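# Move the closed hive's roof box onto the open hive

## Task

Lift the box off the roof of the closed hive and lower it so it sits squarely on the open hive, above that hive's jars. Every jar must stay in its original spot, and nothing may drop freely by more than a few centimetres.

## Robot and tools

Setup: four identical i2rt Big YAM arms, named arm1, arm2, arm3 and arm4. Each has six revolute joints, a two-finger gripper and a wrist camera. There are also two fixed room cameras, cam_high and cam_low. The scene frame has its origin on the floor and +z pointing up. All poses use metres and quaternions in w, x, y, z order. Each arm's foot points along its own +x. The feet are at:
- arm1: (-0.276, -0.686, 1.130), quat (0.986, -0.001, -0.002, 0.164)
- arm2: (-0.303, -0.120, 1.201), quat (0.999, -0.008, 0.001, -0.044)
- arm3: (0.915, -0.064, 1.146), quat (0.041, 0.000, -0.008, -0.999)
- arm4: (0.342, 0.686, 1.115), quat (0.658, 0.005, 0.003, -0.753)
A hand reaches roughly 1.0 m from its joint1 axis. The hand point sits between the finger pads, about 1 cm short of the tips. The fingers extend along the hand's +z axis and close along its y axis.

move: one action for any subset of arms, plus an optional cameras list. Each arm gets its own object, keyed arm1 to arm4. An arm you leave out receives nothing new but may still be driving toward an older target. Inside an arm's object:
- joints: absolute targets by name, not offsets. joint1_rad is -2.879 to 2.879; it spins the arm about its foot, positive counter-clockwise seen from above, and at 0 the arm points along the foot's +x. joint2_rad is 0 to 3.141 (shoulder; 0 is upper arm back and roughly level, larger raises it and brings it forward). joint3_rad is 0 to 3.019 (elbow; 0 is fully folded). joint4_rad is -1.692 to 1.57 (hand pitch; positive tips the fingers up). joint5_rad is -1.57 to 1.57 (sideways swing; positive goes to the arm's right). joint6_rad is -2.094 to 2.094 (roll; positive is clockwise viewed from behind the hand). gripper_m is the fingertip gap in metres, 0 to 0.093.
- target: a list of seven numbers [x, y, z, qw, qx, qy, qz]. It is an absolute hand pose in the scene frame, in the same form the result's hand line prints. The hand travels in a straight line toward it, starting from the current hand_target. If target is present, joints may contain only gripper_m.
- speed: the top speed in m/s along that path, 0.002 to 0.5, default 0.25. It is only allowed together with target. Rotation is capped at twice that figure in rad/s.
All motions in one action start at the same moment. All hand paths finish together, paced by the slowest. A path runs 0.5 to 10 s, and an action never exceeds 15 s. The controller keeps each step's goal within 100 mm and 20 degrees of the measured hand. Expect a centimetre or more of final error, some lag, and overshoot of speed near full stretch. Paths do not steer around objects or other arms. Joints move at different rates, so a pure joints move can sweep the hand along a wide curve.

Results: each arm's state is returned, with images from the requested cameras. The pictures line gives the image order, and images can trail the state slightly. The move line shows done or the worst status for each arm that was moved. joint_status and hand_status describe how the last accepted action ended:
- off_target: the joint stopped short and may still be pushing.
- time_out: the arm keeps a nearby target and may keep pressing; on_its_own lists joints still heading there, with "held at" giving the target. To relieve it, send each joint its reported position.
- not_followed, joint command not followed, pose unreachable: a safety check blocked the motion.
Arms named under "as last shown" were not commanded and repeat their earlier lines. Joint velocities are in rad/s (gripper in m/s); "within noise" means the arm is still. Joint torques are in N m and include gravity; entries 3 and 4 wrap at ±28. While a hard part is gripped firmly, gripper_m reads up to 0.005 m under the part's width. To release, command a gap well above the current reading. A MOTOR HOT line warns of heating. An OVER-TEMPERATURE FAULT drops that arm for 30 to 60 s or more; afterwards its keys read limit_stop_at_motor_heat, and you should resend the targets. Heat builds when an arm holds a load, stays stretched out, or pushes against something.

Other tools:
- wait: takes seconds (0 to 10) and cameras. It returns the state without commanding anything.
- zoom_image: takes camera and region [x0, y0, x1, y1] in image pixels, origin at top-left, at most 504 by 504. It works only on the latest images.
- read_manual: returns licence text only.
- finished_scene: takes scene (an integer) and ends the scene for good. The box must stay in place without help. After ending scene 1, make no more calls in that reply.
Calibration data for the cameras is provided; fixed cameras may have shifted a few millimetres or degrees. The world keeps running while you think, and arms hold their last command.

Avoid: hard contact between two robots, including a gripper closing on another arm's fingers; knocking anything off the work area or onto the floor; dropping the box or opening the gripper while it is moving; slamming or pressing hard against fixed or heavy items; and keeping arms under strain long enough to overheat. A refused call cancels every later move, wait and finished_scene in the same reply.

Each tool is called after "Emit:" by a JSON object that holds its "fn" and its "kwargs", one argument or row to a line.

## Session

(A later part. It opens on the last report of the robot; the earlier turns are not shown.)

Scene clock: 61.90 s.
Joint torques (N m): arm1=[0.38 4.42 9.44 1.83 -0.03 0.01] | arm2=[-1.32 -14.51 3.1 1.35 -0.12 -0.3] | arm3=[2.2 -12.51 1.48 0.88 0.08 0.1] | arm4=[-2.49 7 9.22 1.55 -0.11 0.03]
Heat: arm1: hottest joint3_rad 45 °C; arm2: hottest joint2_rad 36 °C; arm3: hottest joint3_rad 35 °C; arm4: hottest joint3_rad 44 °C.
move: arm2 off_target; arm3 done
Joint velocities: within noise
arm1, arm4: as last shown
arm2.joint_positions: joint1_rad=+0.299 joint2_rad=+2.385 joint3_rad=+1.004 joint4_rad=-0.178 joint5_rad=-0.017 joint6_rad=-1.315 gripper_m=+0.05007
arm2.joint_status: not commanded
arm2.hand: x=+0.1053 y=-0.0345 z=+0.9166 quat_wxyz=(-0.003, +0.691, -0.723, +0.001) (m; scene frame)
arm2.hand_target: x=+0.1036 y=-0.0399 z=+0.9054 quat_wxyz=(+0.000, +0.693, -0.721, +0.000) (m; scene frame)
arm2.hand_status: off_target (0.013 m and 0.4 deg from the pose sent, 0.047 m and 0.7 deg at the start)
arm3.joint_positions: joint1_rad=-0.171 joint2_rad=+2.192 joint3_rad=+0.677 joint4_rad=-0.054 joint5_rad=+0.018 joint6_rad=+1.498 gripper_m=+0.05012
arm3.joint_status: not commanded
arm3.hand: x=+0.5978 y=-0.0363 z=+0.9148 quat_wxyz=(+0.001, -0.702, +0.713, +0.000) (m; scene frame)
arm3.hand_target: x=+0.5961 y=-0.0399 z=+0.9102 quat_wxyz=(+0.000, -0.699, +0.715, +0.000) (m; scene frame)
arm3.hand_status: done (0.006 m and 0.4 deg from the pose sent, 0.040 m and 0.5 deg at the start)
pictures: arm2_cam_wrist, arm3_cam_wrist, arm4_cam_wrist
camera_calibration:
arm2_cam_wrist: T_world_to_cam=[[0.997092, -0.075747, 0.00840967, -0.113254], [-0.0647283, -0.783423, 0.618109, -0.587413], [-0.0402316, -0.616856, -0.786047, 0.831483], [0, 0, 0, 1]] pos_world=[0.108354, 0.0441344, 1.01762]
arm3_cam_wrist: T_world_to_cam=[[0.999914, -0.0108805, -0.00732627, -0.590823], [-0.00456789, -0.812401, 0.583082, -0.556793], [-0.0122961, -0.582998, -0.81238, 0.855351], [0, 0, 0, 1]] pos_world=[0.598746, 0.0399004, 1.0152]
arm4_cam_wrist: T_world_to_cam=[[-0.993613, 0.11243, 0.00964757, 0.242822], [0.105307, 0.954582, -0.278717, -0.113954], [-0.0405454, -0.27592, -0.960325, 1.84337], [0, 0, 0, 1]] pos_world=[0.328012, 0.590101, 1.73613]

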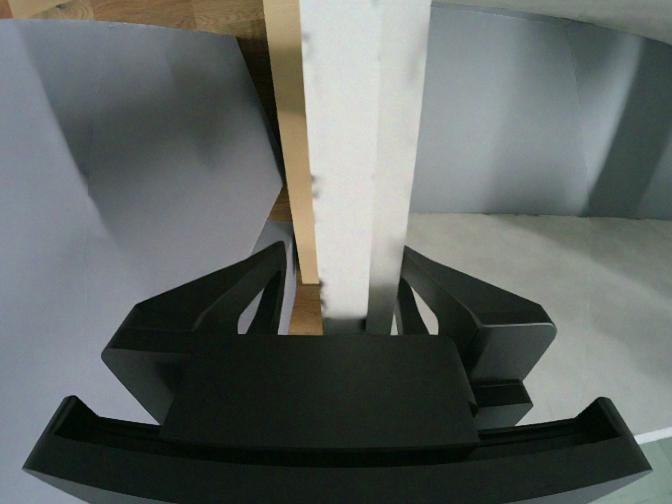

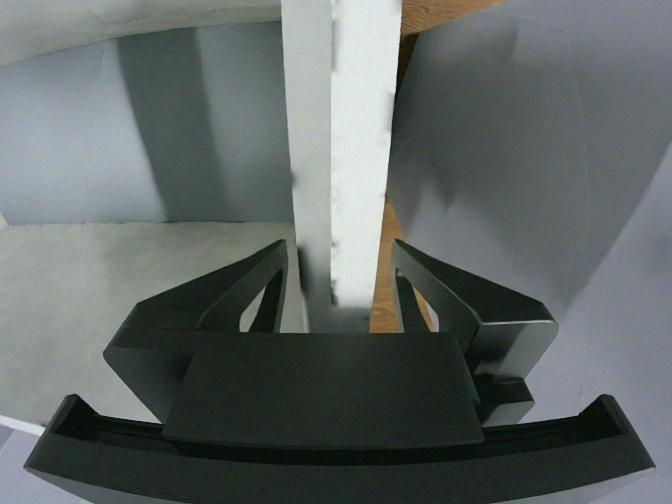

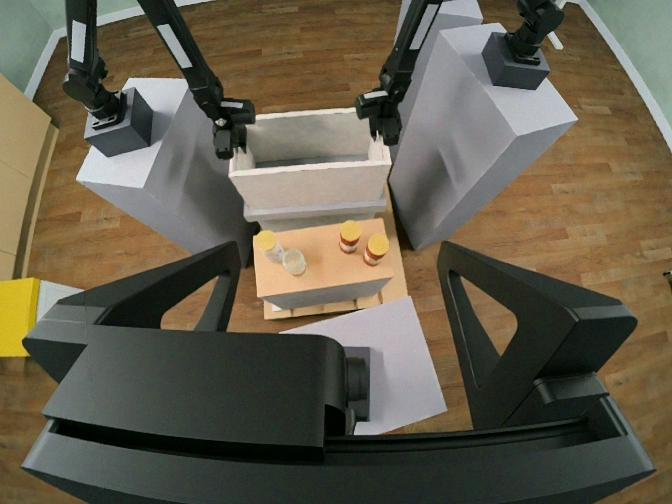

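Emit:
{"fn": "move", "kwargs": {
  "arm2": {"joints": {"gripper_m": 0.036}},
  "arm3": {"target": [0.603, -0.040, 0.909, 0, 0.699, -0.715, 0], "speed": 0.04, "joints": {"gripper_m": 0.05}},
  "cameras": ["arm2_cam_wrist","arm3_cam_wrist"]
}}

Scene clock: 65.67 s.
Joint torques (N m): arm1=[0.5 4.42 9.46 1.78 -0.02 0] | arm2=[-1.08 -14.39 3.28 1.36 -0.12 -0.29] | arm3=[1.96 -12.34 0.28 0.7 0.1 0.08] | arm4=[-2.49 7.24 9.26 1.52 -0.12 0.03]
Heat: arm1: hottest joint3_rad 45 °C; arm2: hottest joint2_rad 35 °C; arm3: hottest joint3_rad 35 °C; arm4: hottest joint3_rad 44 °C.
move: arm2 done; arm3 done
Joint velocities: within noise
arm1.joint_positions: joint1_rad=+0.165 joint2_rad=+0.548 joint3_rad=+1.345 joint4_rad=-1.232 joint5_rad=-0.217 joint6_rad=-0.340 gripper_m=+0.09396
arm1.joint_status: not commanded
arm1.hand: x=-0.1000 y=-0.5475 z=+1.6867 quat_wxyz=(-0.528, +0.393, -0.741, -0.131) (m; scene frame)
arm1.hand_target: x=-0.1029 y=-0.5491 z=+1.6986 quat_wxyz=(-0.539, +0.391, -0.734, -0.131) (m; scene frame)
arm1.hand_status: not commanded
arm2.joint_positions: joint1_rad=+0.299 joint2_rad=+2.385 joint3_rad=+1.005 joint4_rad=-0.177 joint5_rad=-0.017 joint6_rad=-1.316 gripper_m=+0.03607
arm2.joint_status: all done
arm2.hand: x=+0.1057 y=-0.0344 z=+0.9166 quat_wxyz=(-0.003, +0.692, -0.722, +0.001) (m; scene frame)
arm2.hand_target: x=+0.1038 y=-0.0399 z=+0.9054 quat_wxyz=(+0.000, +0.693, -0.721, +0.000) (m; scene frame)
arm2.hand_status: not commanded
arm3.joint_positions: joint1_rad=-0.170 joint2_rad=+2.193 joint3_rad=+0.671 joint4_rad=-0.035 joint5_rad=+0.018 joint6_rad=+1.499 gripper_m=+0.05012
arm3.joint_status: all done
arm3.hand: x=+0.5974 y=-0.0364 z=+0.9143 quat_wxyz=(-0.003, -0.701, +0.713, +0.005) (m; scene frame)
arm3.hand_target: x=+0.6031 y=-0.0399 z=+0.9092 quat_wxyz=(+0.000, -0.699, +0.715, +0.000) (m; scene frame)
arm3.hand_status: done (0.008 m and 0.7 deg from the pose sent, 0.009 m and 0.4 deg at the start)
arm4: as last shown
pictures: arm2_cam_wrist, arm3_cam_wrist
camera_calibration:
arm2_cam_wrist: T_world_to_cam=[[0.997136, -0.0750177, 0.00958236, -0.114681], [-0.0648929, -0.783642, 0.617815, -0.587135], [-0.0388379, -0.616667, -0.786265, 0.831633], [0, 0, 0, 1]] pos_world=[0.108551, 0.0441342, 1.01772]
arm3_cam_wrist: T_world_to_cam=[[0.999757, -0.0110609, -0.0190424, -0.579548], [0.0020947, -0.813026, 0.582224, -0.559761], [-0.0219219, -0.582122, -0.812806, 0.861005], [0, 0, 0, 1]] pos_world=[0.599455, 0.0396995, 1.0147]

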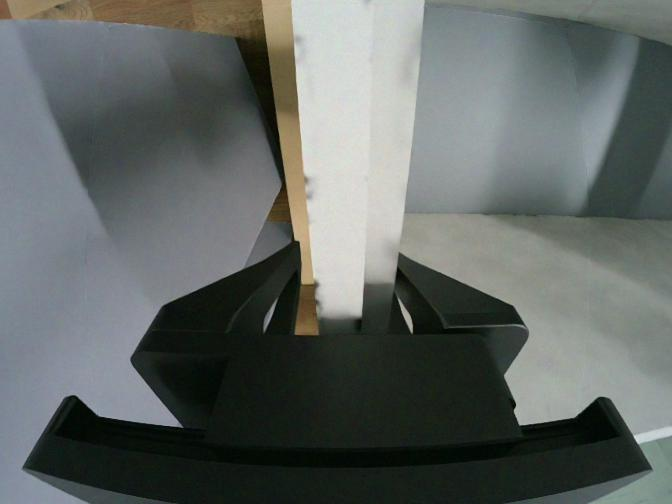

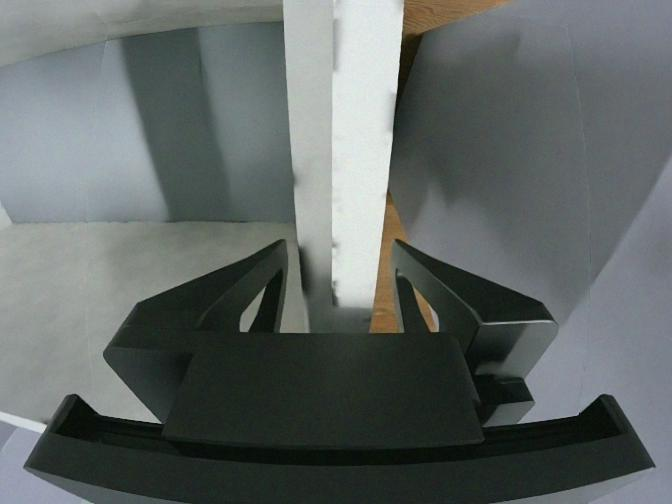

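Emit:
{"fn": "move", "kwargs": {
  "arm3": {"target": [0.610, -0.040, 0.909, 0, 0.699, -0.715, 0], "speed": 0.04, "joints": {"gripper_m": 0.05}},
  "cameras": ["arm3_cam_wrist"]
}}

Emit:
{"fn": "move", "kwargs": {
  "arm3": {"joints": {"gripper_m": 0.036}},
  "cameras": ["arm3_cam_wrist"]
}}

Scene clock: 68.43 s.
Joint torques (N m): arm1=[0.56 4.37 9.47 1.8 -0.02 0.01] | arm2=[-1.32 -14.56 3.21 1.37 -0.11 -0.29] | arm3=[1.85 -12.16 0.08 0.81 0.1 0.06] | arm4=[-2.02 7.36 9.33 1.43 -0.14 0.03]
Heat: arm1: hottest joint3_rad 45 °C; arm2: hottest joint2_rad 35 °C; arm3: hottest joint3_rad 35 °C; arm4: hottest joint3_rad 44 °C.
move: arm3 done
Joint velocities: within noise
arm1, arm2: as last shown
arm3.joint_positions: joint1_rad=-0.170 joint2_rad=+2.193 joint3_rad=+0.653 joint4_rad=-0.017 joint5_rad=+0.018 joint6_rad=+1.499 gripper_m=+0.05012
arm3.joint_status: all done
arm3.hand: x=+0.6042 y=-0.0370 z=+0.9140 quat_wxyz=(-0.003, -0.701, +0.713, +0.005) (m; scene frame)
arm3.hand_target: x=+0.6101 y=-0.0400 z=+0.9091 quat_wxyz=(+0.000, -0.699, +0.715, +0.000) (m; scene frame)
arm3.hand_status: done (0.008 m and 0.7 deg from the pose sent, 0.014 m and 0.7 deg at the start)
arm4.joint_positions: joint1_rad=+0.009 joint2_rad=+0.414 joint3_rad=+1.357 joint4_rad=-1.610 joint5_rad=+0.003 joint6_rad=-0.007 gripper_m=+0.09396
arm4.joint_status: not commanded
arm4.hand: x=+0.3244 y=+0.5607 z=+1.6147 quat_wxyz=(-0.285, -0.675, -0.598, +0.325) (m; scene frame)
arm4.hand_target: x=+0.3240 y=+0.5632 z=+1.6209 quat_wxyz=(-0.287, -0.678, -0.592, +0.326) (m; scene frame)
arm4.hand_status: not commanded
pictures: arm3_cam_wrist
camera_calibration:
arm3_cam_wrist: T_world_to_cam=[[0.999757, -0.0110609, -0.0190424, -0.586357], [0.0020947, -0.813026, 0.582224, -0.560147], [-0.0219219, -0.582122, -0.812806, 0.860642], [0, 0, 0, 1]] pos_world=[0.606255, 0.0390995, 1.0145]

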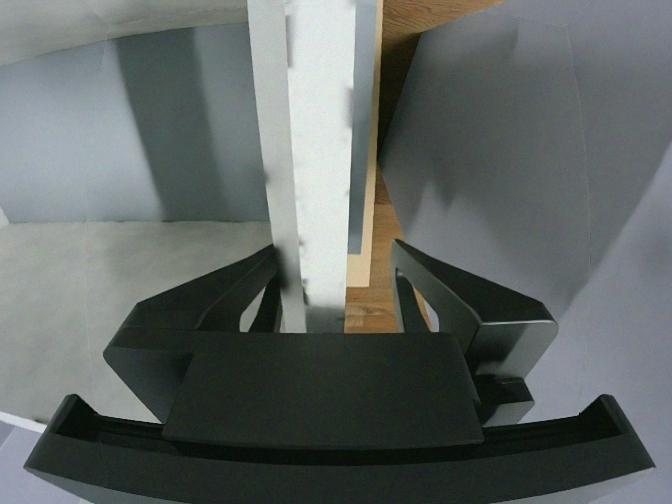

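Scene clock: 68.93 s.
Joint torques (N m): arm1=[0.5 4.42 9.46 1.78 -0.02 0] | arm2=[-1.2 -14.33 3.26 1.35 -0.11 -0.28] | arm3=[1.85 -12.16 0.08 0.68 0.1 0.06] | arm4=[-2.02 7.36 9.21 1.62 -0.13 0.02]
Heat: arm1: hottest joint3_rad 45 °C; arm2: hottest joint2_rad 35 °C; arm3: hottest joint3_rad 35 °C; arm4: hottest joint3_rad 44 °C.
move: arm3 done
Joint velocities: within noise
arm1, arm2, arm4: as last shown
arm3.joint_positions: joint1_rad=-0.170 joint2_rad=+2.193 joint3_rad=+0.653 joint4_rad=-0.014 joint5_rad=+0.018 joint6_rad=+1.499 gripper_m=+0.03622
arm3.joint_status: all done
arm3.hand: x=+0.6036 y=-0.0369 z=+0.9140 quat_wxyz=(-0.004, -0.701, +0.713, +0.006) (m; scene frame)
arm3.hand_target: x=+0.6100 y=-0.0399 z=+0.9091 quat_wxyz=(+0.000, -0.699, +0.715, +0.000) (m; scene frame)
arm3.hand_status: not commanded
pictures: arm3_cam_wrist
camera_calibration:
arm3_cam_wrist: T_world_to_cam=[[0.999702, -0.011048, -0.0217636, -0.583166], [0.00368371, -0.813175, 0.582007, -0.560884], [-0.0241276, -0.581914, -0.812892, 0.86205], [0, 0, 0, 1]] pos_world=[0.605858, 0.0390993, 1.0145]

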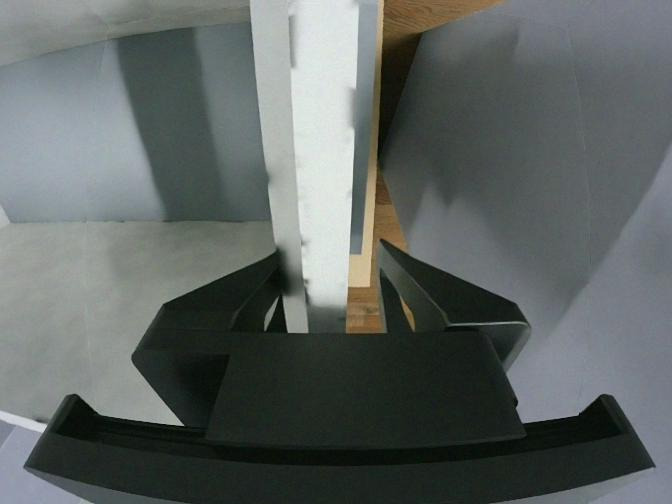

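Emit:
{"fn": "move", "kwargs": {
  "arm3": {"target": [0.602, -0.040, 0.909, 0, 0.699, -0.715, 0], "speed": 0.04, "joints": {"gripper_m": 0.036}},
  "cameras": ["arm3_cam_wrist"]
}}

Emit:
{"fn": "move", "kwargs": {
  "arm2": {"joints": {"gripper_m": 0.027}},
  "arm3": {"joints": {"gripper_m": 0.027}},
  "cameras": ["arm2_cam_wrist","arm3_cam_wrist"]
}}

Scene clock: 71.90 s.
Joint torques (N m): arm1=[0.5 4.37 9.44 1.78 -0.02 0] | arm2=[-1.14 -14.21 3.23 1.39 -0.12 -0.28] | arm3=[2.02 -12.28 1.11 0.16 0.1 0.08] | arm4=[-2.49 7.12 9.28 1.59 -0.12 0.03]
Heat: arm1: hottest joint3_rad 45 °C; arm2: hottest joint2_rad 35 °C; arm3: hottest joint3_rad 35 °C; arm4: hottest joint3_rad 44 °C.
move: arm3 done
Joint velocities: within noise
arm1, arm2, arm4: as last shown
arm3.joint_positions: joint1_rad=-0.170 joint2_rad=+2.193 joint3_rad=+0.663 joint4_rad=-0.020 joint5_rad=+0.018 joint6_rad=+1.499 gripper_m=+0.03612
arm3.joint_status: all done
arm3.hand: x=+0.5986 y=-0.0365 z=+0.9142 quat_wxyz=(-0.005, -0.701, +0.713, +0.007) (m; scene frame)
arm3.hand_target: x=+0.6022 y=-0.0400 z=+0.9092 quat_wxyz=(+0.000, -0.699, +0.715, +0.000) (m; scene frame)
arm3.hand_status: done (0.007 m and 1.1 deg from the pose sent, 0.006 m and 0.9 deg at the start)
pictures: arm3_cam_wrist
camera_calibration:
arm3_cam_wrist: T_world_to_cam=[[0.9996, -0.0111415, -0.0260096, -0.574288], [0.00606969, -0.813387, 0.581692, -0.561766], [-0.0276368, -0.581617, -0.812993, 0.864538], [0, 0, 0, 1]] pos_world=[0.601361, 0.0394991, 1.0147]

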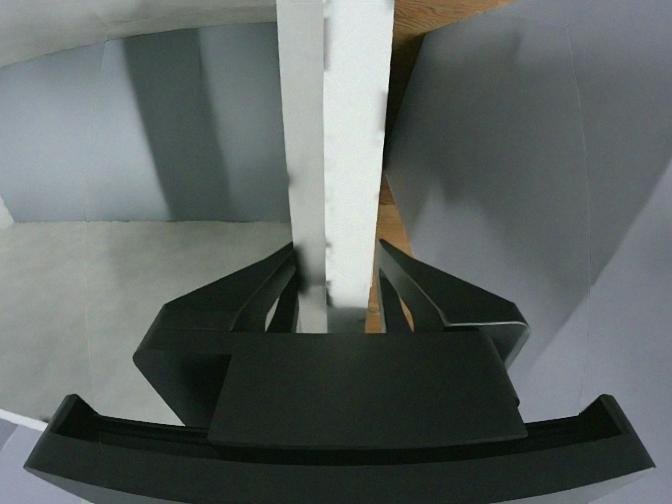

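Scene clock: 72.40 s.
Joint torques (N m): arm1=[0.56 4.42 9.46 1.78 -0.02 0] | arm2=[-1.49 -14.62 2.91 1.16 -0.17 -0.28] | arm3=[2.02 -12.28 1.13 0.17 0.1 0.08] | arm4=[-2.2 7 9.35 1.51 -0.17 0.06]
Heat: arm1: hottest joint3_rad 45 °C; arm2: hottest joint2_rad 35 °C; arm3: hottest joint3_rad 35 °C; arm4: hottest joint3_rad 44 °C.
move: arm2 done; arm3 done
Joint velocities: within noise
arm1, arm4: as last shown
arm2.joint_positions: joint1_rad=+0.299 joint2_rad=+2.385 joint3_rad=+1.009 joint4_rad=-0.173 joint5_rad=-0.015 joint6_rad=-1.316 gripper_m=+0.02713
arm2.joint_status: all done
arm2.hand: x=+0.1094 y=-0.0338 z=+0.9170 quat_wxyz=(-0.007, +0.692, -0.722, +0.004) (m; scene frame)
arm2.hand_target: x=+0.1036 y=-0.0399 z=+0.9054 quat_wxyz=(+0.000, +0.693, -0.721, +0.000) (m; scene frame)
arm2.hand_status: not commanded
arm3.joint_positions: joint1_rad=-0.170 joint2_rad=+2.193 joint3_rad=+0.663 joint4_rad=-0.020 joint5_rad=+0.018 joint6_rad=+1.499 gripper_m=+0.02717
arm3.joint_status: all done
arm3.hand: x=+0.5986 y=-0.0365 z=+0.9142 quat_wxyz=(-0.005, -0.701, +0.713, +0.007) (m; scene frame)
arm3.hand_target: x=+0.6021 y=-0.0400 z=+0.9092 quat_wxyz=(+0.000, -0.699, +0.715, +0.000) (m; scene frame)
arm3.hand_status: not commanded
pictures: arm2_cam_wrist, arm3_cam_wrist
camera_calibration:
arm2_cam_wrist: T_world_to_cam=[[0.997028, -0.0749226, 0.0179155, -0.125996], [-0.0699992, -0.784032, 0.616761, -0.585069], [-0.032163, -0.616183, -0.786946, 0.83236], [0, 0, 0, 1]] pos_world=[0.111438, 0.0447333, 1.01813]
arm3_cam_wrist: T_world_to_cam=[[0.9996, -0.0111415, -0.0260096, -0.574288], [0.00606969, -0.813387, 0.581692, -0.561766], [-0.0276368, -0.581617, -0.812993, 0.864538], [0, 0, 0, 1]] pos_world=[0.601361, 0.0394991, 1.0147]

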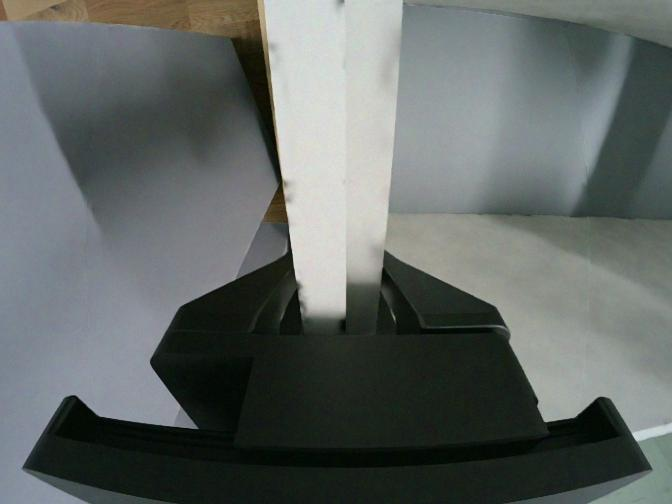

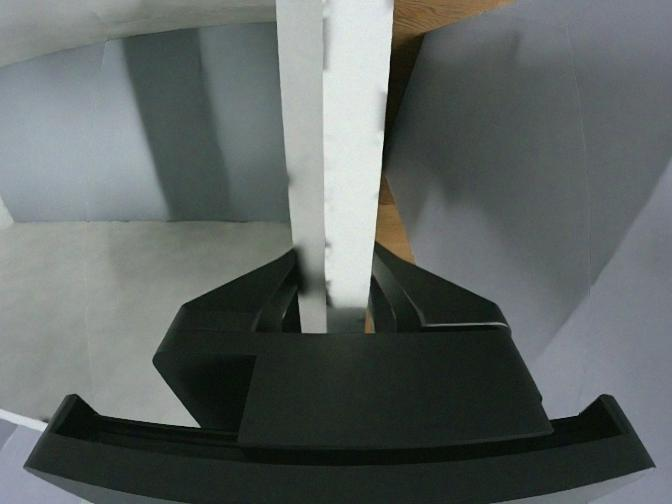

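Emit:
{"fn": "move", "kwargs": {
  "arm2": {"target": [0.109, -0.039, 0.906, 0, 0.693, -0.721, 0], "speed": 0.04, "joints": {"gripper_m": 0.027}},
  "cameras": []
}}

Emit:
{"fn": "move", "kwargs": {
  "arm2": {"joints": {"gripper_m": 0.020}},
  "arm3": {"joints": {"gripper_m": 0.020}},
  "cameras": ["arm2_cam_wrist","arm3_cam_wrist"]
}}

Emit:
{"fn": "move", "kwargs": {
  "arm2": {"joints": {"gripper_m": 0.008}},
  "arm3": {"joints": {"gripper_m": 0.008}},
  "cameras": ["arm2_cam_wrist","arm3_cam_wrist","arm4_cam_wrist","arm1_cam_wrist"]
}}

Scene clock: 76.10 s.
Joint torques (N m): arm1=[0.5 4.37 9.44 1.81 -0.02 0] | arm2=[-1.2 -14.56 3.37 0.61 -0.2 -0.27] | arm3=[2.02 -12.28 1.11 0.16 0.1 0.08] | arm4=[-2.14 7.77 9.21 1.46 -0.14 0.03]
Heat: arm1: hottest joint3_rad 45 °C; arm2: hottest joint2_rad 35 °C; arm3: hottest joint2_rad 34 °C; arm4: hottest joint3_rad 44 °C.
move: arm2 off_target
Joint velocities: within noise
arm1, arm3, arm4: as last shown
arm2.joint_positions: joint1_rad=+0.299 joint2_rad=+2.385 joint3_rad=+1.018 joint4_rad=-0.173 joint5_rad=-0.015 joint6_rad=-1.316 gripper_m=+0.02707
arm2.joint_status: all done
arm2.hand: x=+0.1147 y=-0.0327 z=+0.9176 quat_wxyz=(-0.010, +0.692, -0.722, +0.006) (m; scene frame)
arm2.hand_target: x=+0.1087 y=-0.0389 z=+0.9064 quat_wxyz=(+0.000, +0.693, -0.721, +0.000) (m; scene frame)
arm2.hand_status: off_target (0.014 m and 1.4 deg from the pose sent, 0.012 m and 0.9 deg at the start)
arm3.joint_positions: joint1_rad=-0.170 joint2_rad=+2.193 joint3_rad=+0.663 joint4_rad=-0.020 joint5_rad=+0.018 joint6_rad=+1.499 gripper_m=+0.02712
pictures: none
No camera images: "cameras" was empty.

Scene clock: 76.80 s.
Joint torques (N m): arm1=[0.56 4.48 9.44 1.8 -0.02 0] | arm2=[-1.03 -14.92 3.36 0.61 -0.18 -0.2] | arm3=[2.02 -12.34 0.85 0.24 0.11 0.02] | arm4=[-2.02 7.12 9.36 1.52 -0.14 0.02]
Heat: arm1: hottest joint3_rad 45 °C; arm2: hottest joint2_rad 35 °C; arm3: hottest joint2_rad 34 °C; arm4: hottest joint3_rad 44 °C.
move: arm2 done; arm3 done
Joint velocities: within noise
arm1, arm4: as last shown
arm2.joint_positions: joint1_rad=+0.299 joint2_rad=+2.387 joint3_rad=+1.018 joint4_rad=-0.175 joint5_rad=-0.016 joint6_rad=-1.325 gripper_m=+0.02042
arm2.joint_status: all done
arm2.hand: x=+0.1132 y=-0.0329 z=+0.9167 quat_wxyz=(-0.009, +0.695, -0.719, +0.005) (m; scene frame)
arm2.hand_target: x=+0.1086 y=-0.0388 z=+0.9064 quat_wxyz=(+0.000, +0.693, -0.721, +0.000) (m; scene frame)
arm2.hand_status: not commanded
arm3.joint_positions: joint1_rad=-0.170 joint2_rad=+2.193 joint3_rad=+0.668 joint4_rad=-0.022 joint5_rad=+0.018 joint6_rad=+1.504 gripper_m=+0.02010
arm3.joint_status: all done
arm3.hand: x=+0.5961 y=-0.0363 z=+0.9143 quat_wxyz=(-0.006, -0.699, +0.715, +0.008) (m; scene frame)
arm3.hand_target: x=+0.6019 y=-0.0400 z=+0.9092 quat_wxyz=(+0.000, -0.699, +0.715, +0.000) (m; scene frame)
arm3.hand_status: not commanded
pictures: arm2_cam_wrist, arm3_cam_wrist
camera_calibration:
arm2_cam_wrist: T_world_to_cam=[[0.997593, -0.0656724, 0.022247, -0.133496], [-0.0654296, -0.785388, 0.615536, -0.583424], [-0.0229512, -0.61551, -0.787795, 0.832505], [0, 0, 0, 1]] pos_world=[0.114109, 0.0454337, 1.01793]
arm3_cam_wrist: T_world_to_cam=[[0.999436, -0.0168909, -0.0290146, -0.569215], [0.00314642, -0.813295, 0.581844, -0.559997], [-0.0334253, -0.581607, -0.812783, 0.867866], [0, 0, 0, 1]] pos_world=[0.599664, 0.0397, 1.0147]

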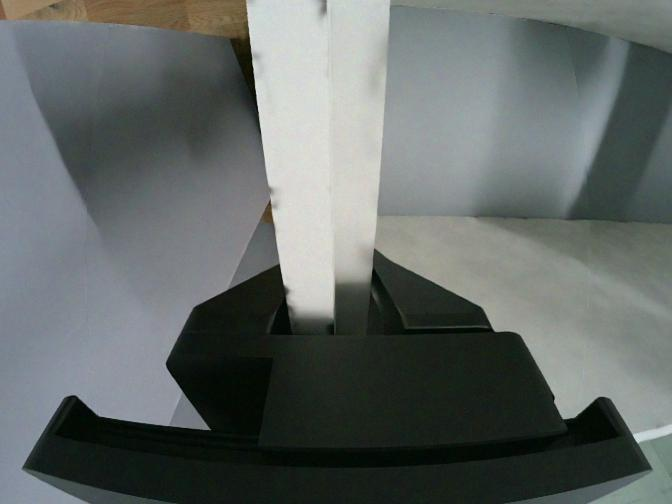

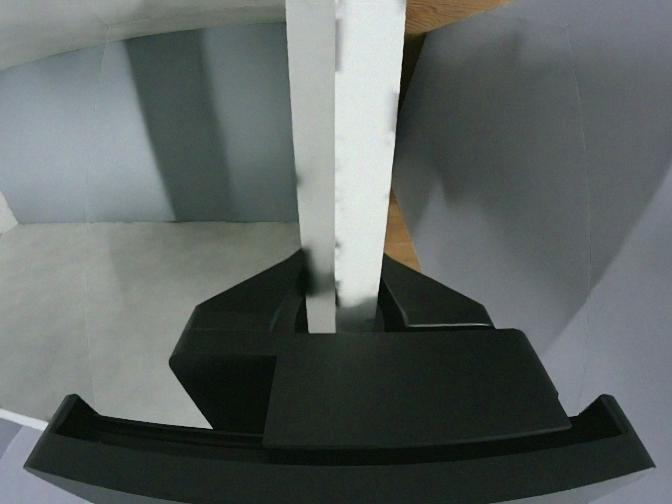

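Scene clock: 77.23 s.
Joint torques (N m): arm1=[0.44 4.42 9.46 1.8 -0.02 0] | arm2=[-1.2 -14.86 3.41 0.76 -0.16 -0.15] | arm3=[2.08 -12.34 0.75 0.31 0.11 0.02] | arm4=[-1.9 7.53 9.26 1.54 -0.15 0.04]
Heat: arm1: hottest joint3_rad 45 °C; arm2: hottest joint2_rad 35 °C; arm3: hottest joint2_rad 34 °C; arm4: hottest joint3_rad 44 °C.
move: arm2 off_target; arm3 off_target
Joint velocities: within noise
arm1, arm4: as last shown
arm2.joint_positions: joint1_rad=+0.299 joint2_rad=+2.387 joint3_rad=+1.018 joint4_rad=-0.175 joint5_rad=-0.016 joint6_rad=-1.327 gripper_m=+0.01957
arm2.joint_status: gripper_m off_target (ended at +0.01958, target +0.00800)
arm2.hand: x=+0.1132 y=-0.0329 z=+0.9167 quat_wxyz=(-0.009, +0.696, -0.718, +0.005) (m; scene frame)
arm2.hand_target: x=+0.1086 y=-0.0388 z=+0.9064 quat_wxyz=(+0.000, +0.693, -0.721, +0.000) (m; scene frame)
arm2.hand_status: not commanded
arm3.joint_positions: joint1_rad=-0.170 joint2_rad=+2.193 joint3_rad=+0.668 joint4_rad=-0.022 joint5_rad=+0.018 joint6_rad=+1.504 gripper_m=+0.02008
arm3.joint_status: gripper_m off_target (ended at +0.02008, target +0.00800)
arm3.hand: x=+0.5962 y=-0.0363 z=+0.9143 quat_wxyz=(-0.006, -0.699, +0.715, +0.008) (m; scene frame)
arm3.hand_target: x=+0.6020 y=-0.0400 z=+0.9092 quat_wxyz=(+0.000, -0.699, +0.715, +0.000) (m; scene frame)
arm3.hand_status: not commanded
pictures: arm1_cam_wrist, arm2_cam_wrist, arm3_cam_wrist, arm4_cam_wrist
camera_calibration:
arm1_cam_wrist: T_world_to_cam=[[0.717935, -0.658263, 0.226405, -0.671194], [-0.518785, -0.722822, -0.456498, 0.32259], [0.464147, 0.21028, -0.860436, 1.73569], [0, 0, 0, 1]] pos_world=[-0.156387, -0.573629, 1.79267]
arm2_cam_wrist: T_world_to_cam=[[0.997761, -0.0630365, 0.0223369, -0.133514], [-0.0634082, -0.785512, 0.61559, -0.583638], [-0.0212588, -0.615628, -0.78775, 0.832329], [0, 0, 0, 1]] pos_world=[0.113902, 0.0455344, 1.01793]
arm3_cam_wrist: T_world_to_cam=[[0.999447, -0.0168777, -0.0286546, -0.569587], [0.00294782, -0.813291, 0.58185, -0.559884], [-0.0331249, -0.581613, -0.812791, 0.867694], [0, 0, 0, 1]] pos_world=[0.599664, 0.0397, 1.0147]
arm4_cam_wrist: T_world_to_cam=[[-0.993613, 0.11243, 0.00964757, 0.242822], [0.105307, 0.954582, -0.278717, -0.113954], [-0.0405454, -0.27592, -0.960325, 1.84337], [0, 0, 0, 1]] pos_world=[0.328012, 0.590101, 1.73613]

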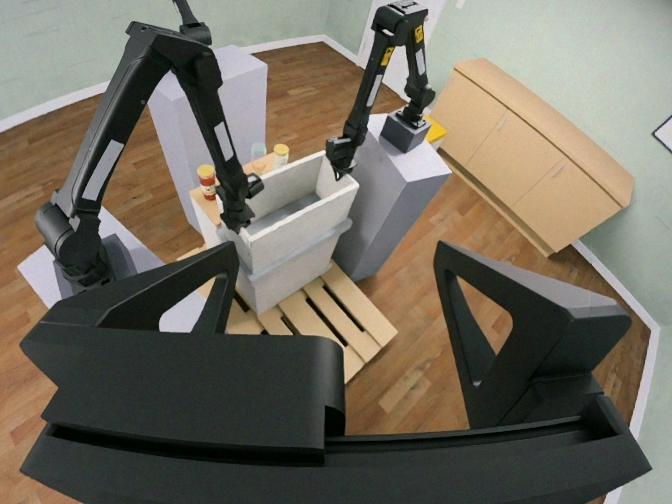

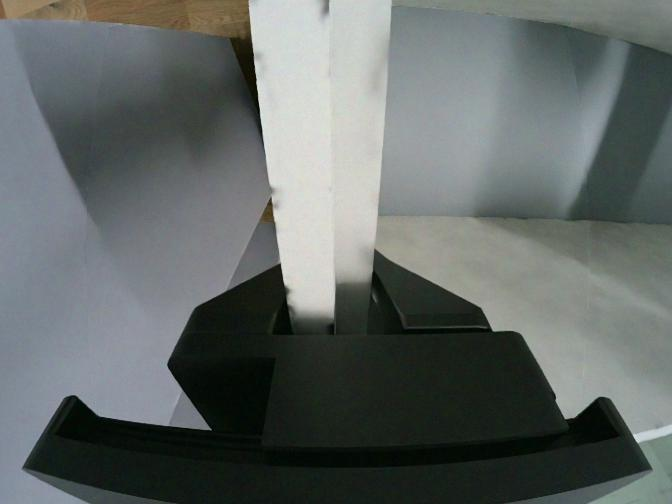

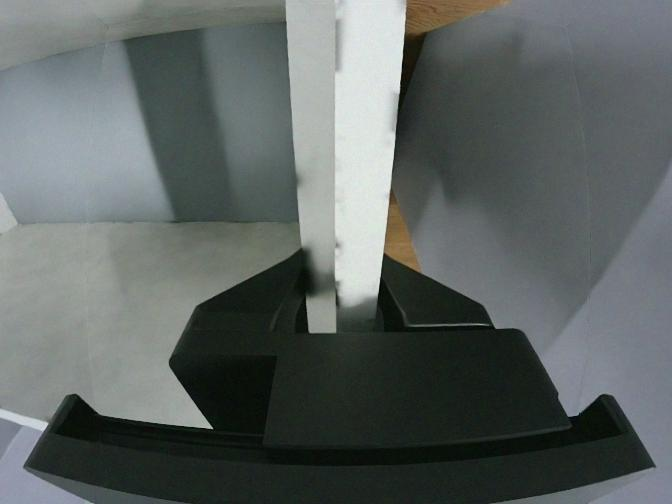

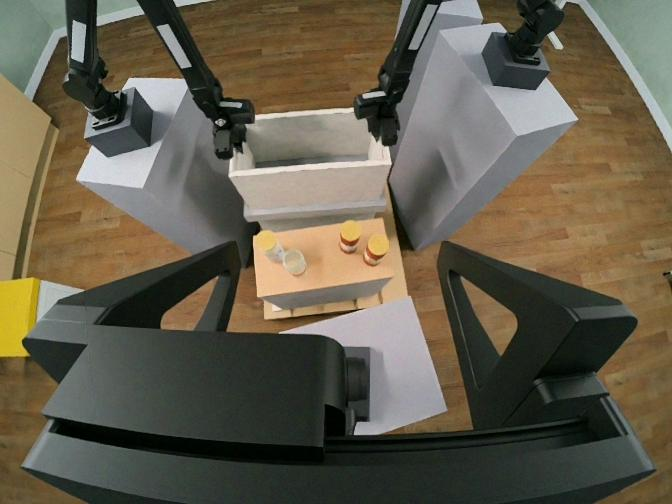

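Emit:
{"fn": "move", "kwargs": {
  "arm2": {"target": [0.109, -0.037, 0.945, 0, 0.694, -0.720, 0], "speed": 0.04},
  "arm3": {"target": [0.600, -0.040, 0.945, 0, 0.6985, -0.7155, 0], "speed": 0.04},
  "cameras": ["arm4_cam_wrist"]
}}

Emit:
{"fn": "move", "kwargs": {
  "arm2": {"target": [0.109, -0.037, 0.985, 0, 0.694, -0.720, 0], "speed": 0.04},
  "arm3": {"target": [0.600, -0.040, 0.985, 0, 0.6985, -0.7155, 0], "speed": 0.04},
  "cameras": ["arm4_cam_wrist","cam_low","cam_high"]
}}

Scene clock: 83.20 s.
Joint torques (N m): arm1=[0.56 4.31 9.43 1.8 -0.02 0] | arm2=[-0.97 -21.77 1.02 -1.36 -0.66 -0.15] | arm3=[2.02 -20.48 -1.47 -1.06 0.53 0.04] | arm4=[-2.14 6.71 9.24 1.48 -0.11 0.04]
Heat: arm1: hottest joint3_rad 46 °C; arm2: hottest joint2_rad 36 °C; arm3: hottest joint2_rad 34 °C; arm4: hottest joint3_rad 44 °C.
move: arm2 off_target; arm3 off_target
Joint velocities: within noise
arm1.joint_positions: joint1_rad=+0.165 joint2_rad=+0.548 joint3_rad=+1.345 joint4_rad=-1.232 joint5_rad=-0.217 joint6_rad=-0.340 gripper_m=+0.09396
arm1.joint_status: not commanded
arm1.hand: x=-0.1000 y=-0.5475 z=+1.6867 quat_wxyz=(-0.528, +0.393, -0.741, -0.131) (m; scene frame)
arm1.hand_target: x=-0.1029 y=-0.5491 z=+1.6986 quat_wxyz=(-0.539, +0.391, -0.734, -0.131) (m; scene frame)
arm1.hand_status: not commanded
arm2.joint_positions: joint1_rad=+0.299 joint2_rad=+2.367 joint3_rad=+1.004 joint4_rad=-0.190 joint5_rad=-0.005 joint6_rad=-1.329 gripper_m=+0.01953
arm2.joint_status: not commanded
arm2.hand: x=+0.1101 y=-0.0354 z=+0.9239 quat_wxyz=(-0.002, +0.696, -0.718, +0.007) (m; scene frame)
arm2.hand_target: x=+0.1089 y=-0.0369 z=+0.9437 quat_wxyz=(+0.000, +0.694, -0.720, +0.000) (m; scene frame)
arm2.hand_status: off_target (0.021 m and 1.0 deg from the pose sent, 0.029 m and 1.2 deg at the start)
arm3.joint_positions: joint1_rad=-0.169 joint2_rad=+2.162 joint3_rad=+0.668 joint4_rad=-0.085 joint5_rad=+0.008 joint6_rad=+1.506 gripper_m=+0.02002
arm3.joint_status: not commanded
arm3.hand: x=+0.6002 y=-0.0386 z=+0.9236 quat_wxyz=(+0.000, -0.699, +0.715, -0.007) (m; scene frame)
arm3.hand_target: x=+0.6003 y=-0.0400 z=+0.9429 quat_wxyz=(+0.000, -0.699, +0.716, +0.000) (m; scene frame)
arm3.hand_status: off_target (0.021 m and 0.8 deg from the pose sent, 0.031 m and 1.2 deg at the start)
arm4: as last shown
pictures: arm4_cam_wrist
camera_calibration:
arm4_cam_wrist: T_world_to_cam=[[-0.993613, 0.11243, 0.00964757, 0.242822], [0.105307, 0.954582, -0.278717, -0.113954], [-0.0405454, -0.27592, -0.960325, 1.84337], [0, 0, 0, 1]] pos_world=[0.328012, 0.590101, 1.73613]

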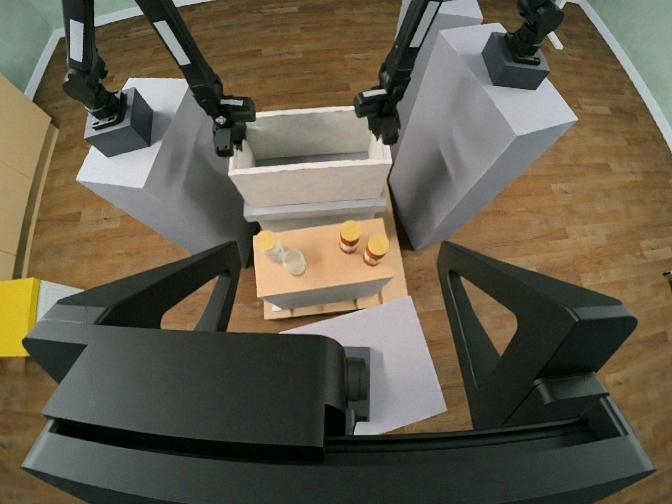

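Scene clock: 84.87 s.
Joint torques (N m): arm1=[0.5 4.42 9.48 1.8 -0.02 0] | arm2=[-0.91 -21.66 1.63 -1.52 -0.65 -0.15] | arm3=[2.14 -19.19 0.29 -1.14 0.49 0.03] | arm4=[-1.67 6.77 9.28 1.51 -0.12 0.03]
Heat: arm1: hottest joint3_rad 46 °C; arm2: hottest joint2_rad 36 °C; arm3: hottest joint2_rad 34 °C; arm4: hottest joint3_rad 44 °C.
move: arm2 off_target; arm3 off_target
Joint velocities: within noise
arm1: as last shown
arm2.joint_positions: joint1_rad=+0.299 joint2_rad=+2.257 joint3_rad=+0.969 joint4_rad=-0.261 joint5_rad=-0.005 joint6_rad=-1.329 gripper_m=+0.01953
arm2.joint_status: not commanded
arm2.hand: x=+0.1128 y=-0.0343 z=+0.9643 quat_wxyz=(-0.004, +0.696, -0.718, +0.008) (m; scene frame)
arm2.hand_target: x=+0.1090 y=-0.0369 z=+0.9836 quat_wxyz=(+0.000, +0.694, -0.720, +0.000) (m; scene frame)
arm2.hand_status: off_target (0.021 m and 1.1 deg from the pose sent, 0.061 m and 1.0 deg at the start)
arm3.joint_positions: joint1_rad=-0.168 joint2_rad=+2.016 joint3_rad=+0.635 joint4_rad=-0.197 joint5_rad=+0.009 joint6_rad=+1.509 gripper_m=+0.02001
arm3.joint_status: not commanded
arm3.hand: x=+0.6006 y=-0.0381 z=+0.9651 quat_wxyz=(+0.001, -0.699, +0.715, -0.007) (m; scene frame)
arm3.hand_target: x=+0.6002 y=-0.0400 z=+0.9831 quat_wxyz=(+0.000, -0.699, +0.716, +0.000) (m; scene frame)
arm3.hand_status: off_target (0.020 m and 0.7 deg from the pose sent, 0.061 m and 0.8 deg at the start)
arm4.joint_positions: joint1_rad=+0.009 joint2_rad=+0.414 joint3_rad=+1.357 joint4_rad=-1.610 joint5_rad=+0.003 joint6_rad=-0.007 gripper_m=+0.09396
arm4.joint_status: not commanded
arm4.hand: x=+0.3244 y=+0.5607 z=+1.6147 quat_wxyz=(-0.285, -0.675, -0.598, +0.325) (m; scene frame)
arm4.hand_target: x=+0.3240 y=+0.5632 z=+1.6209 quat_wxyz=(-0.287, -0.678, -0.592, +0.326) (m; scene frame)
arm4.hand_status: not commanded
pictures: arm4_cam_wrist, cam_high, cam_low
camera_calibration:
arm4_cam_wrist: T_world_to_cam=[[-0.993613, 0.11243, 0.00964757, 0.242822], [0.105307, 0.954582, -0.278717, -0.113954], [-0.0405454, -0.27592, -0.960325, 1.84337], [0, 0, 0, 1]] pos_world=[0.328012, 0.590101, 1.73613]

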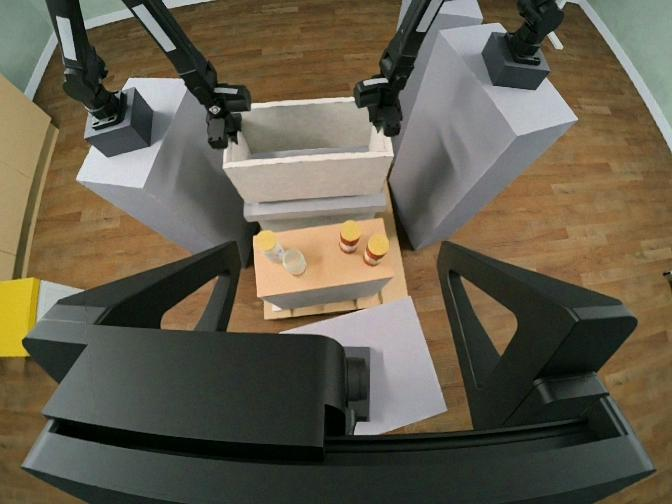

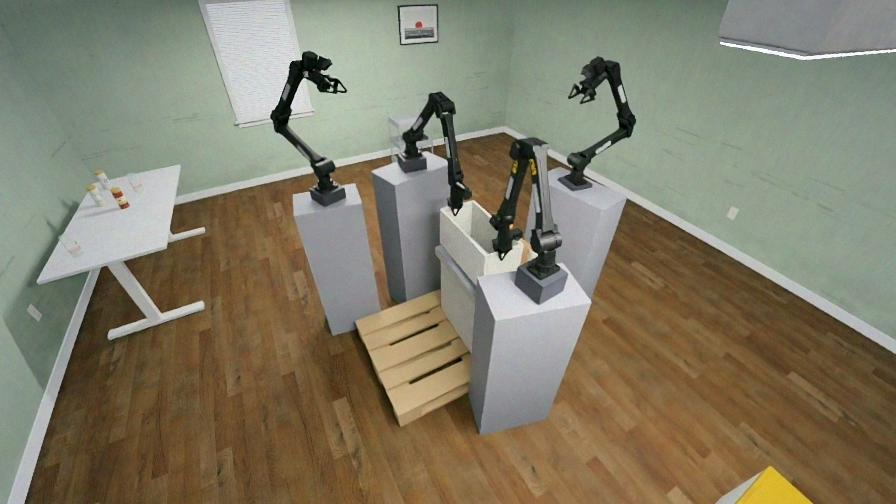

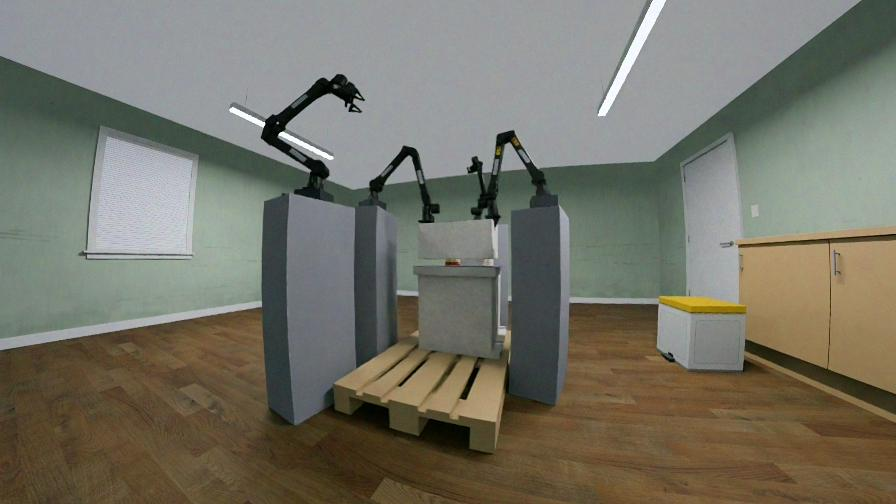

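Emit:
{"fn": "move", "kwargs": {
  "arm2": {"target": [0.109, -0.036, 1.145, 0, 0.694, -0.720, 0], "speed": 0.05},
  "arm3": {"target": [0.600, -0.039, 1.145, 0, 0.6985, -0.7155, 0], "speed": 0.05},
  "cameras": ["arm4_cam_wrist","arm1_cam_wrist","cam_low"]
}}

Scene clock: 91.43 s.
Joint torques (N m): arm1=[0.5 4.37 9.44 1.8 -0.02 0] | arm2=[-0.91 -19.72 6.24 -2.51 -0.73 -0.15] | arm3=[1.9 -15.27 7.99 -2.1 0.49 0.01] | arm4=[-1.9 7 9.25 1.5 -0.11 0.02]
Heat: arm1: hottest joint3_rad 46 °C; arm2: hottest joint2_rad 37 °C; arm3: hottest joint2_rad 35 °C; arm4: hottest joint3_rad 45 °C.
move: arm2 off_target; arm3 off_target
Joint velocities: within noise
arm1, arm4: as last shown
arm2.joint_positions: joint1_rad=+0.296 joint2_rad=+1.851 joint3_rad=+0.925 joint4_rad=-0.622 joint5_rad=-0.003 joint6_rad=-1.332 gripper_m=+0.01953
arm2.joint_status: not commanded
arm2.hand: x=+0.1146 y=-0.0331 z=+1.1211 quat_wxyz=(-0.004, +0.696, -0.718, +0.009) (m; scene frame)
arm2.hand_target: x=+0.1092 y=-0.0358 z=+1.1434 quat_wxyz=(-0.001, +0.694, -0.720, +0.001) (m; scene frame)
arm2.hand_status: off_target (0.025 m and 1.2 deg from the pose sent, 0.181 m and 1.1 deg at the start)
arm3.joint_positions: joint1_rad=-0.161 joint2_rad=+1.508 joint3_rad=+0.649 joint4_rad=-0.721 joint5_rad=+0.009 joint6_rad=+1.516 gripper_m=+0.02000
arm3.joint_status: not commanded
arm3.hand: x=+0.6035 y=-0.0380 z=+1.1207 quat_wxyz=(+0.001, -0.698, +0.716, -0.007) (m; scene frame)
arm3.hand_target: x=+0.5999 y=-0.0389 z=+1.1431 quat_wxyz=(+0.000, -0.699, +0.716, +0.000) (m; scene frame)
arm3.hand_status: off_target (0.025 m and 0.9 deg from the pose sent, 0.180 m and 0.7 deg at the start)
pictures: arm1_cam_wrist, arm4_cam_wrist, cam_low
camera_calibration:
arm1_cam_wrist: T_world_to_cam=[[0.717935, -0.658263, 0.226405, -0.671194], [-0.518785, -0.722822, -0.456498, 0.32259], [0.464147, 0.21028, -0.860436, 1.73569], [0, 0, 0, 1]] pos_world=[-0.156387, -0.573629, 1.79267]
arm4_cam_wrist: T_world_to_cam=[[-0.993613, 0.11243, 0.00964757, 0.242822], [0.105307, 0.954582, -0.278717, -0.113954], [-0.0405454, -0.27592, -0.960325, 1.84337], [0, 0, 0, 1]] pos_world=[0.328012, 0.590101, 1.73613]

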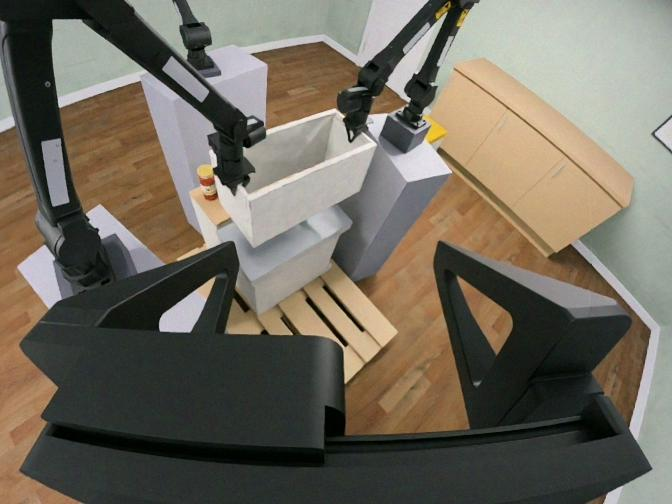

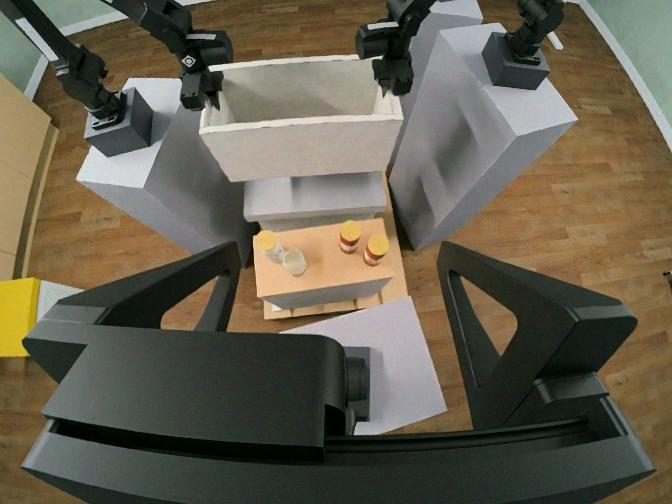

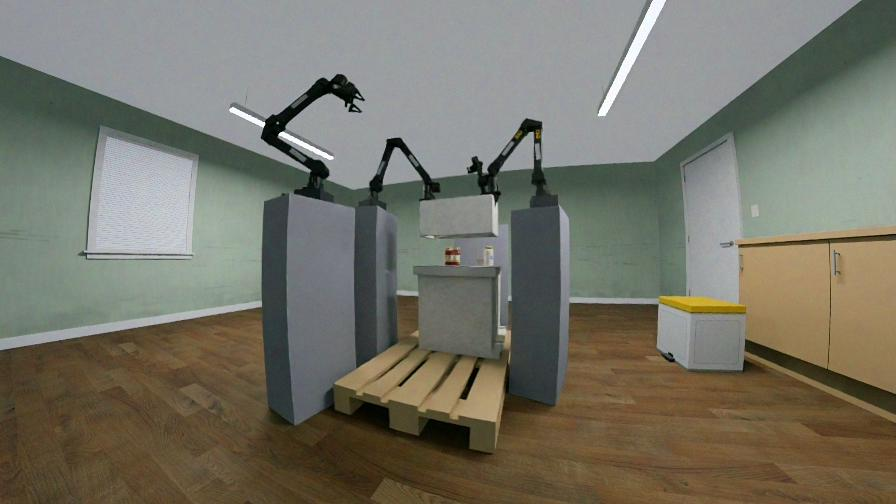

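Emit:
{"fn": "move", "kwargs": {
  "arm2": {"target": [0.109, 0.079, 1.148, 0, 0.698, -0.716, 0], "speed": 0.05},
  "arm3": {"target": [0.598, 0.086, 1.148, 0, 0.7025, -0.7115, 0], "speed": 0.05},
  "cameras": ["arm4_cam_wrist","arm1_cam_wrist","cam_low"]
}}

Scene clock: 97.63 s.
Joint torques (N m): arm1=[0.56 4.48 9.44 1.81 -0.02 0] | arm2=[1.2 -17.79 8.43 -1.99 -0.87 0.27] | arm3=[-0.79 -13.1 9.46 -1.65 0.88 -0.31] | arm4=[-2.08 7.18 9.28 1.58 -0.14 0.03]
Heat: arm1: hottest joint3_rad 46 °C; arm2: hottest joint2_rad 37 °C; arm3: hottest joint2_rad 35 °C; arm4: hottest joint3_rad 45 °C.
move: arm2 off_target; arm3 off_target
Joint velocities: within noise
arm1, arm4: as last shown
arm2.joint_positions: joint1_rad=+0.513 joint2_rad=+1.871 joint3_rad=+1.020 joint4_rad=-0.690 joint5_rad=+0.003 joint6_rad=-1.136 gripper_m=+0.01952
arm2.joint_status: not commanded
arm2.hand: x=+0.1139 y=+0.0668 z=+1.1338 quat_wxyz=(-0.006, +0.704, -0.710, +0.011) (m; scene frame)
arm2.hand_target: x=+0.1090 y=+0.0787 z=+1.1477 quat_wxyz=(-0.001, +0.698, -0.716, +0.000) (m; scene frame)
arm2.hand_status: off_target (0.019 m and 1.7 deg from the pose sent, 0.115 m and 1.2 deg at the start)
arm3.joint_positions: joint1_rad=-0.491 joint2_rad=+1.537 joint3_rad=+0.733 joint4_rad=-0.761 joint5_rad=-0.002 joint6_rad=+1.173 gripper_m=+0.02000
arm3.joint_status: not commanded
arm3.hand: x=+0.6001 y=+0.0721 z=+1.1317 quat_wxyz=(-0.007, -0.703, +0.711, -0.004) (m; scene frame)
arm3.hand_target: x=+0.5980 y=+0.0857 z=+1.1475 quat_wxyz=(+0.000, -0.702, +0.712, +0.001) (m; scene frame)
arm3.hand_status: off_target (0.022 m and 1.0 deg from the pose sent, 0.127 m and 1.1 deg at the start)
pictures: arm1_cam_wrist, arm4_cam_wrist, cam_low
camera_calibration:
arm1_cam_wrist: T_world_to_cam=[[0.717935, -0.658263, 0.226405, -0.671194], [-0.518785, -0.722822, -0.456498, 0.32259], [0.464147, 0.21028, -0.860436, 1.73569], [0, 0, 0, 1]] pos_world=[-0.156387, -0.573629, 1.79267]
arm4_cam_wrist: T_world_to_cam=[[-0.993613, 0.11243, 0.00964757, 0.242822], [0.105307, 0.954582, -0.278717, -0.113954], [-0.0405454, -0.27592, -0.960325, 1.84337], [0, 0, 0, 1]] pos_world=[0.328012, 0.590101, 1.73613]

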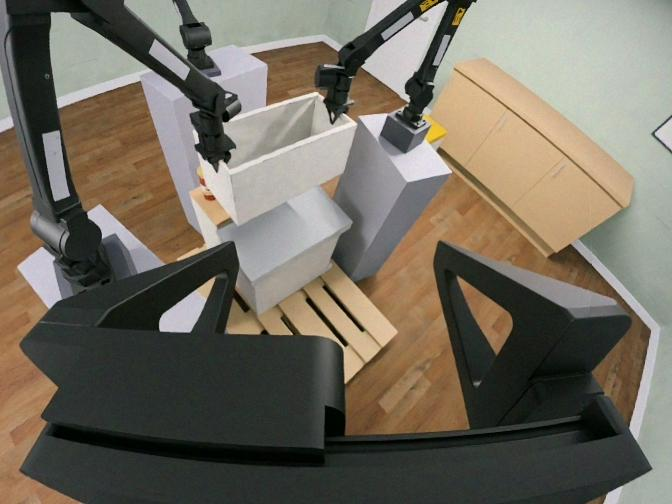

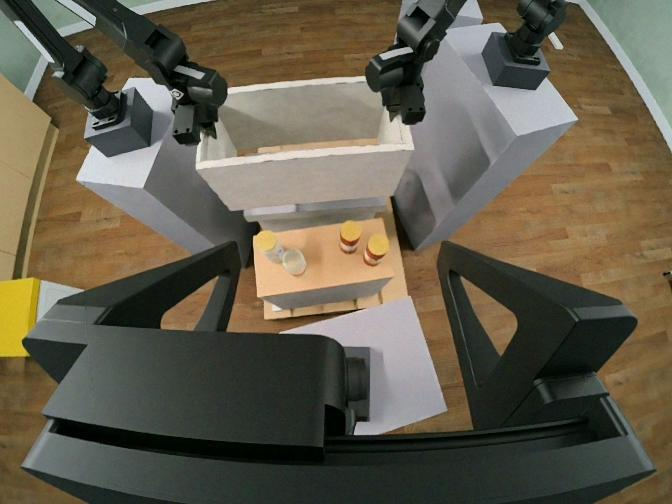

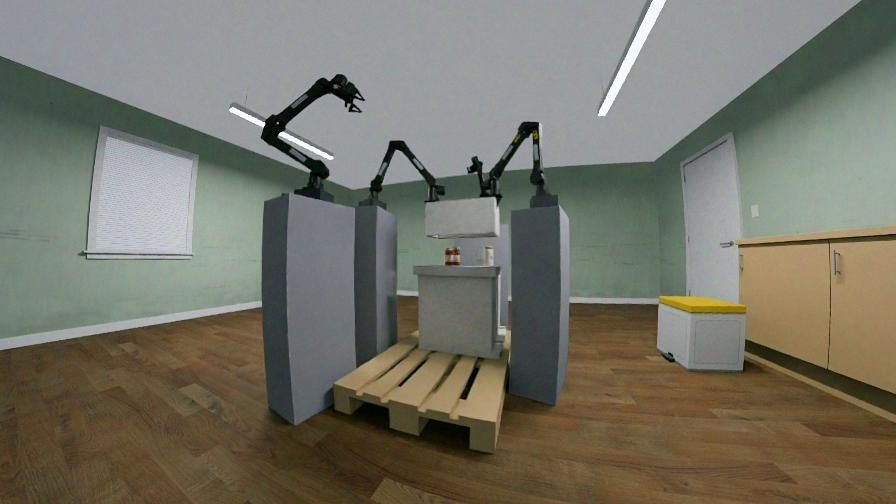

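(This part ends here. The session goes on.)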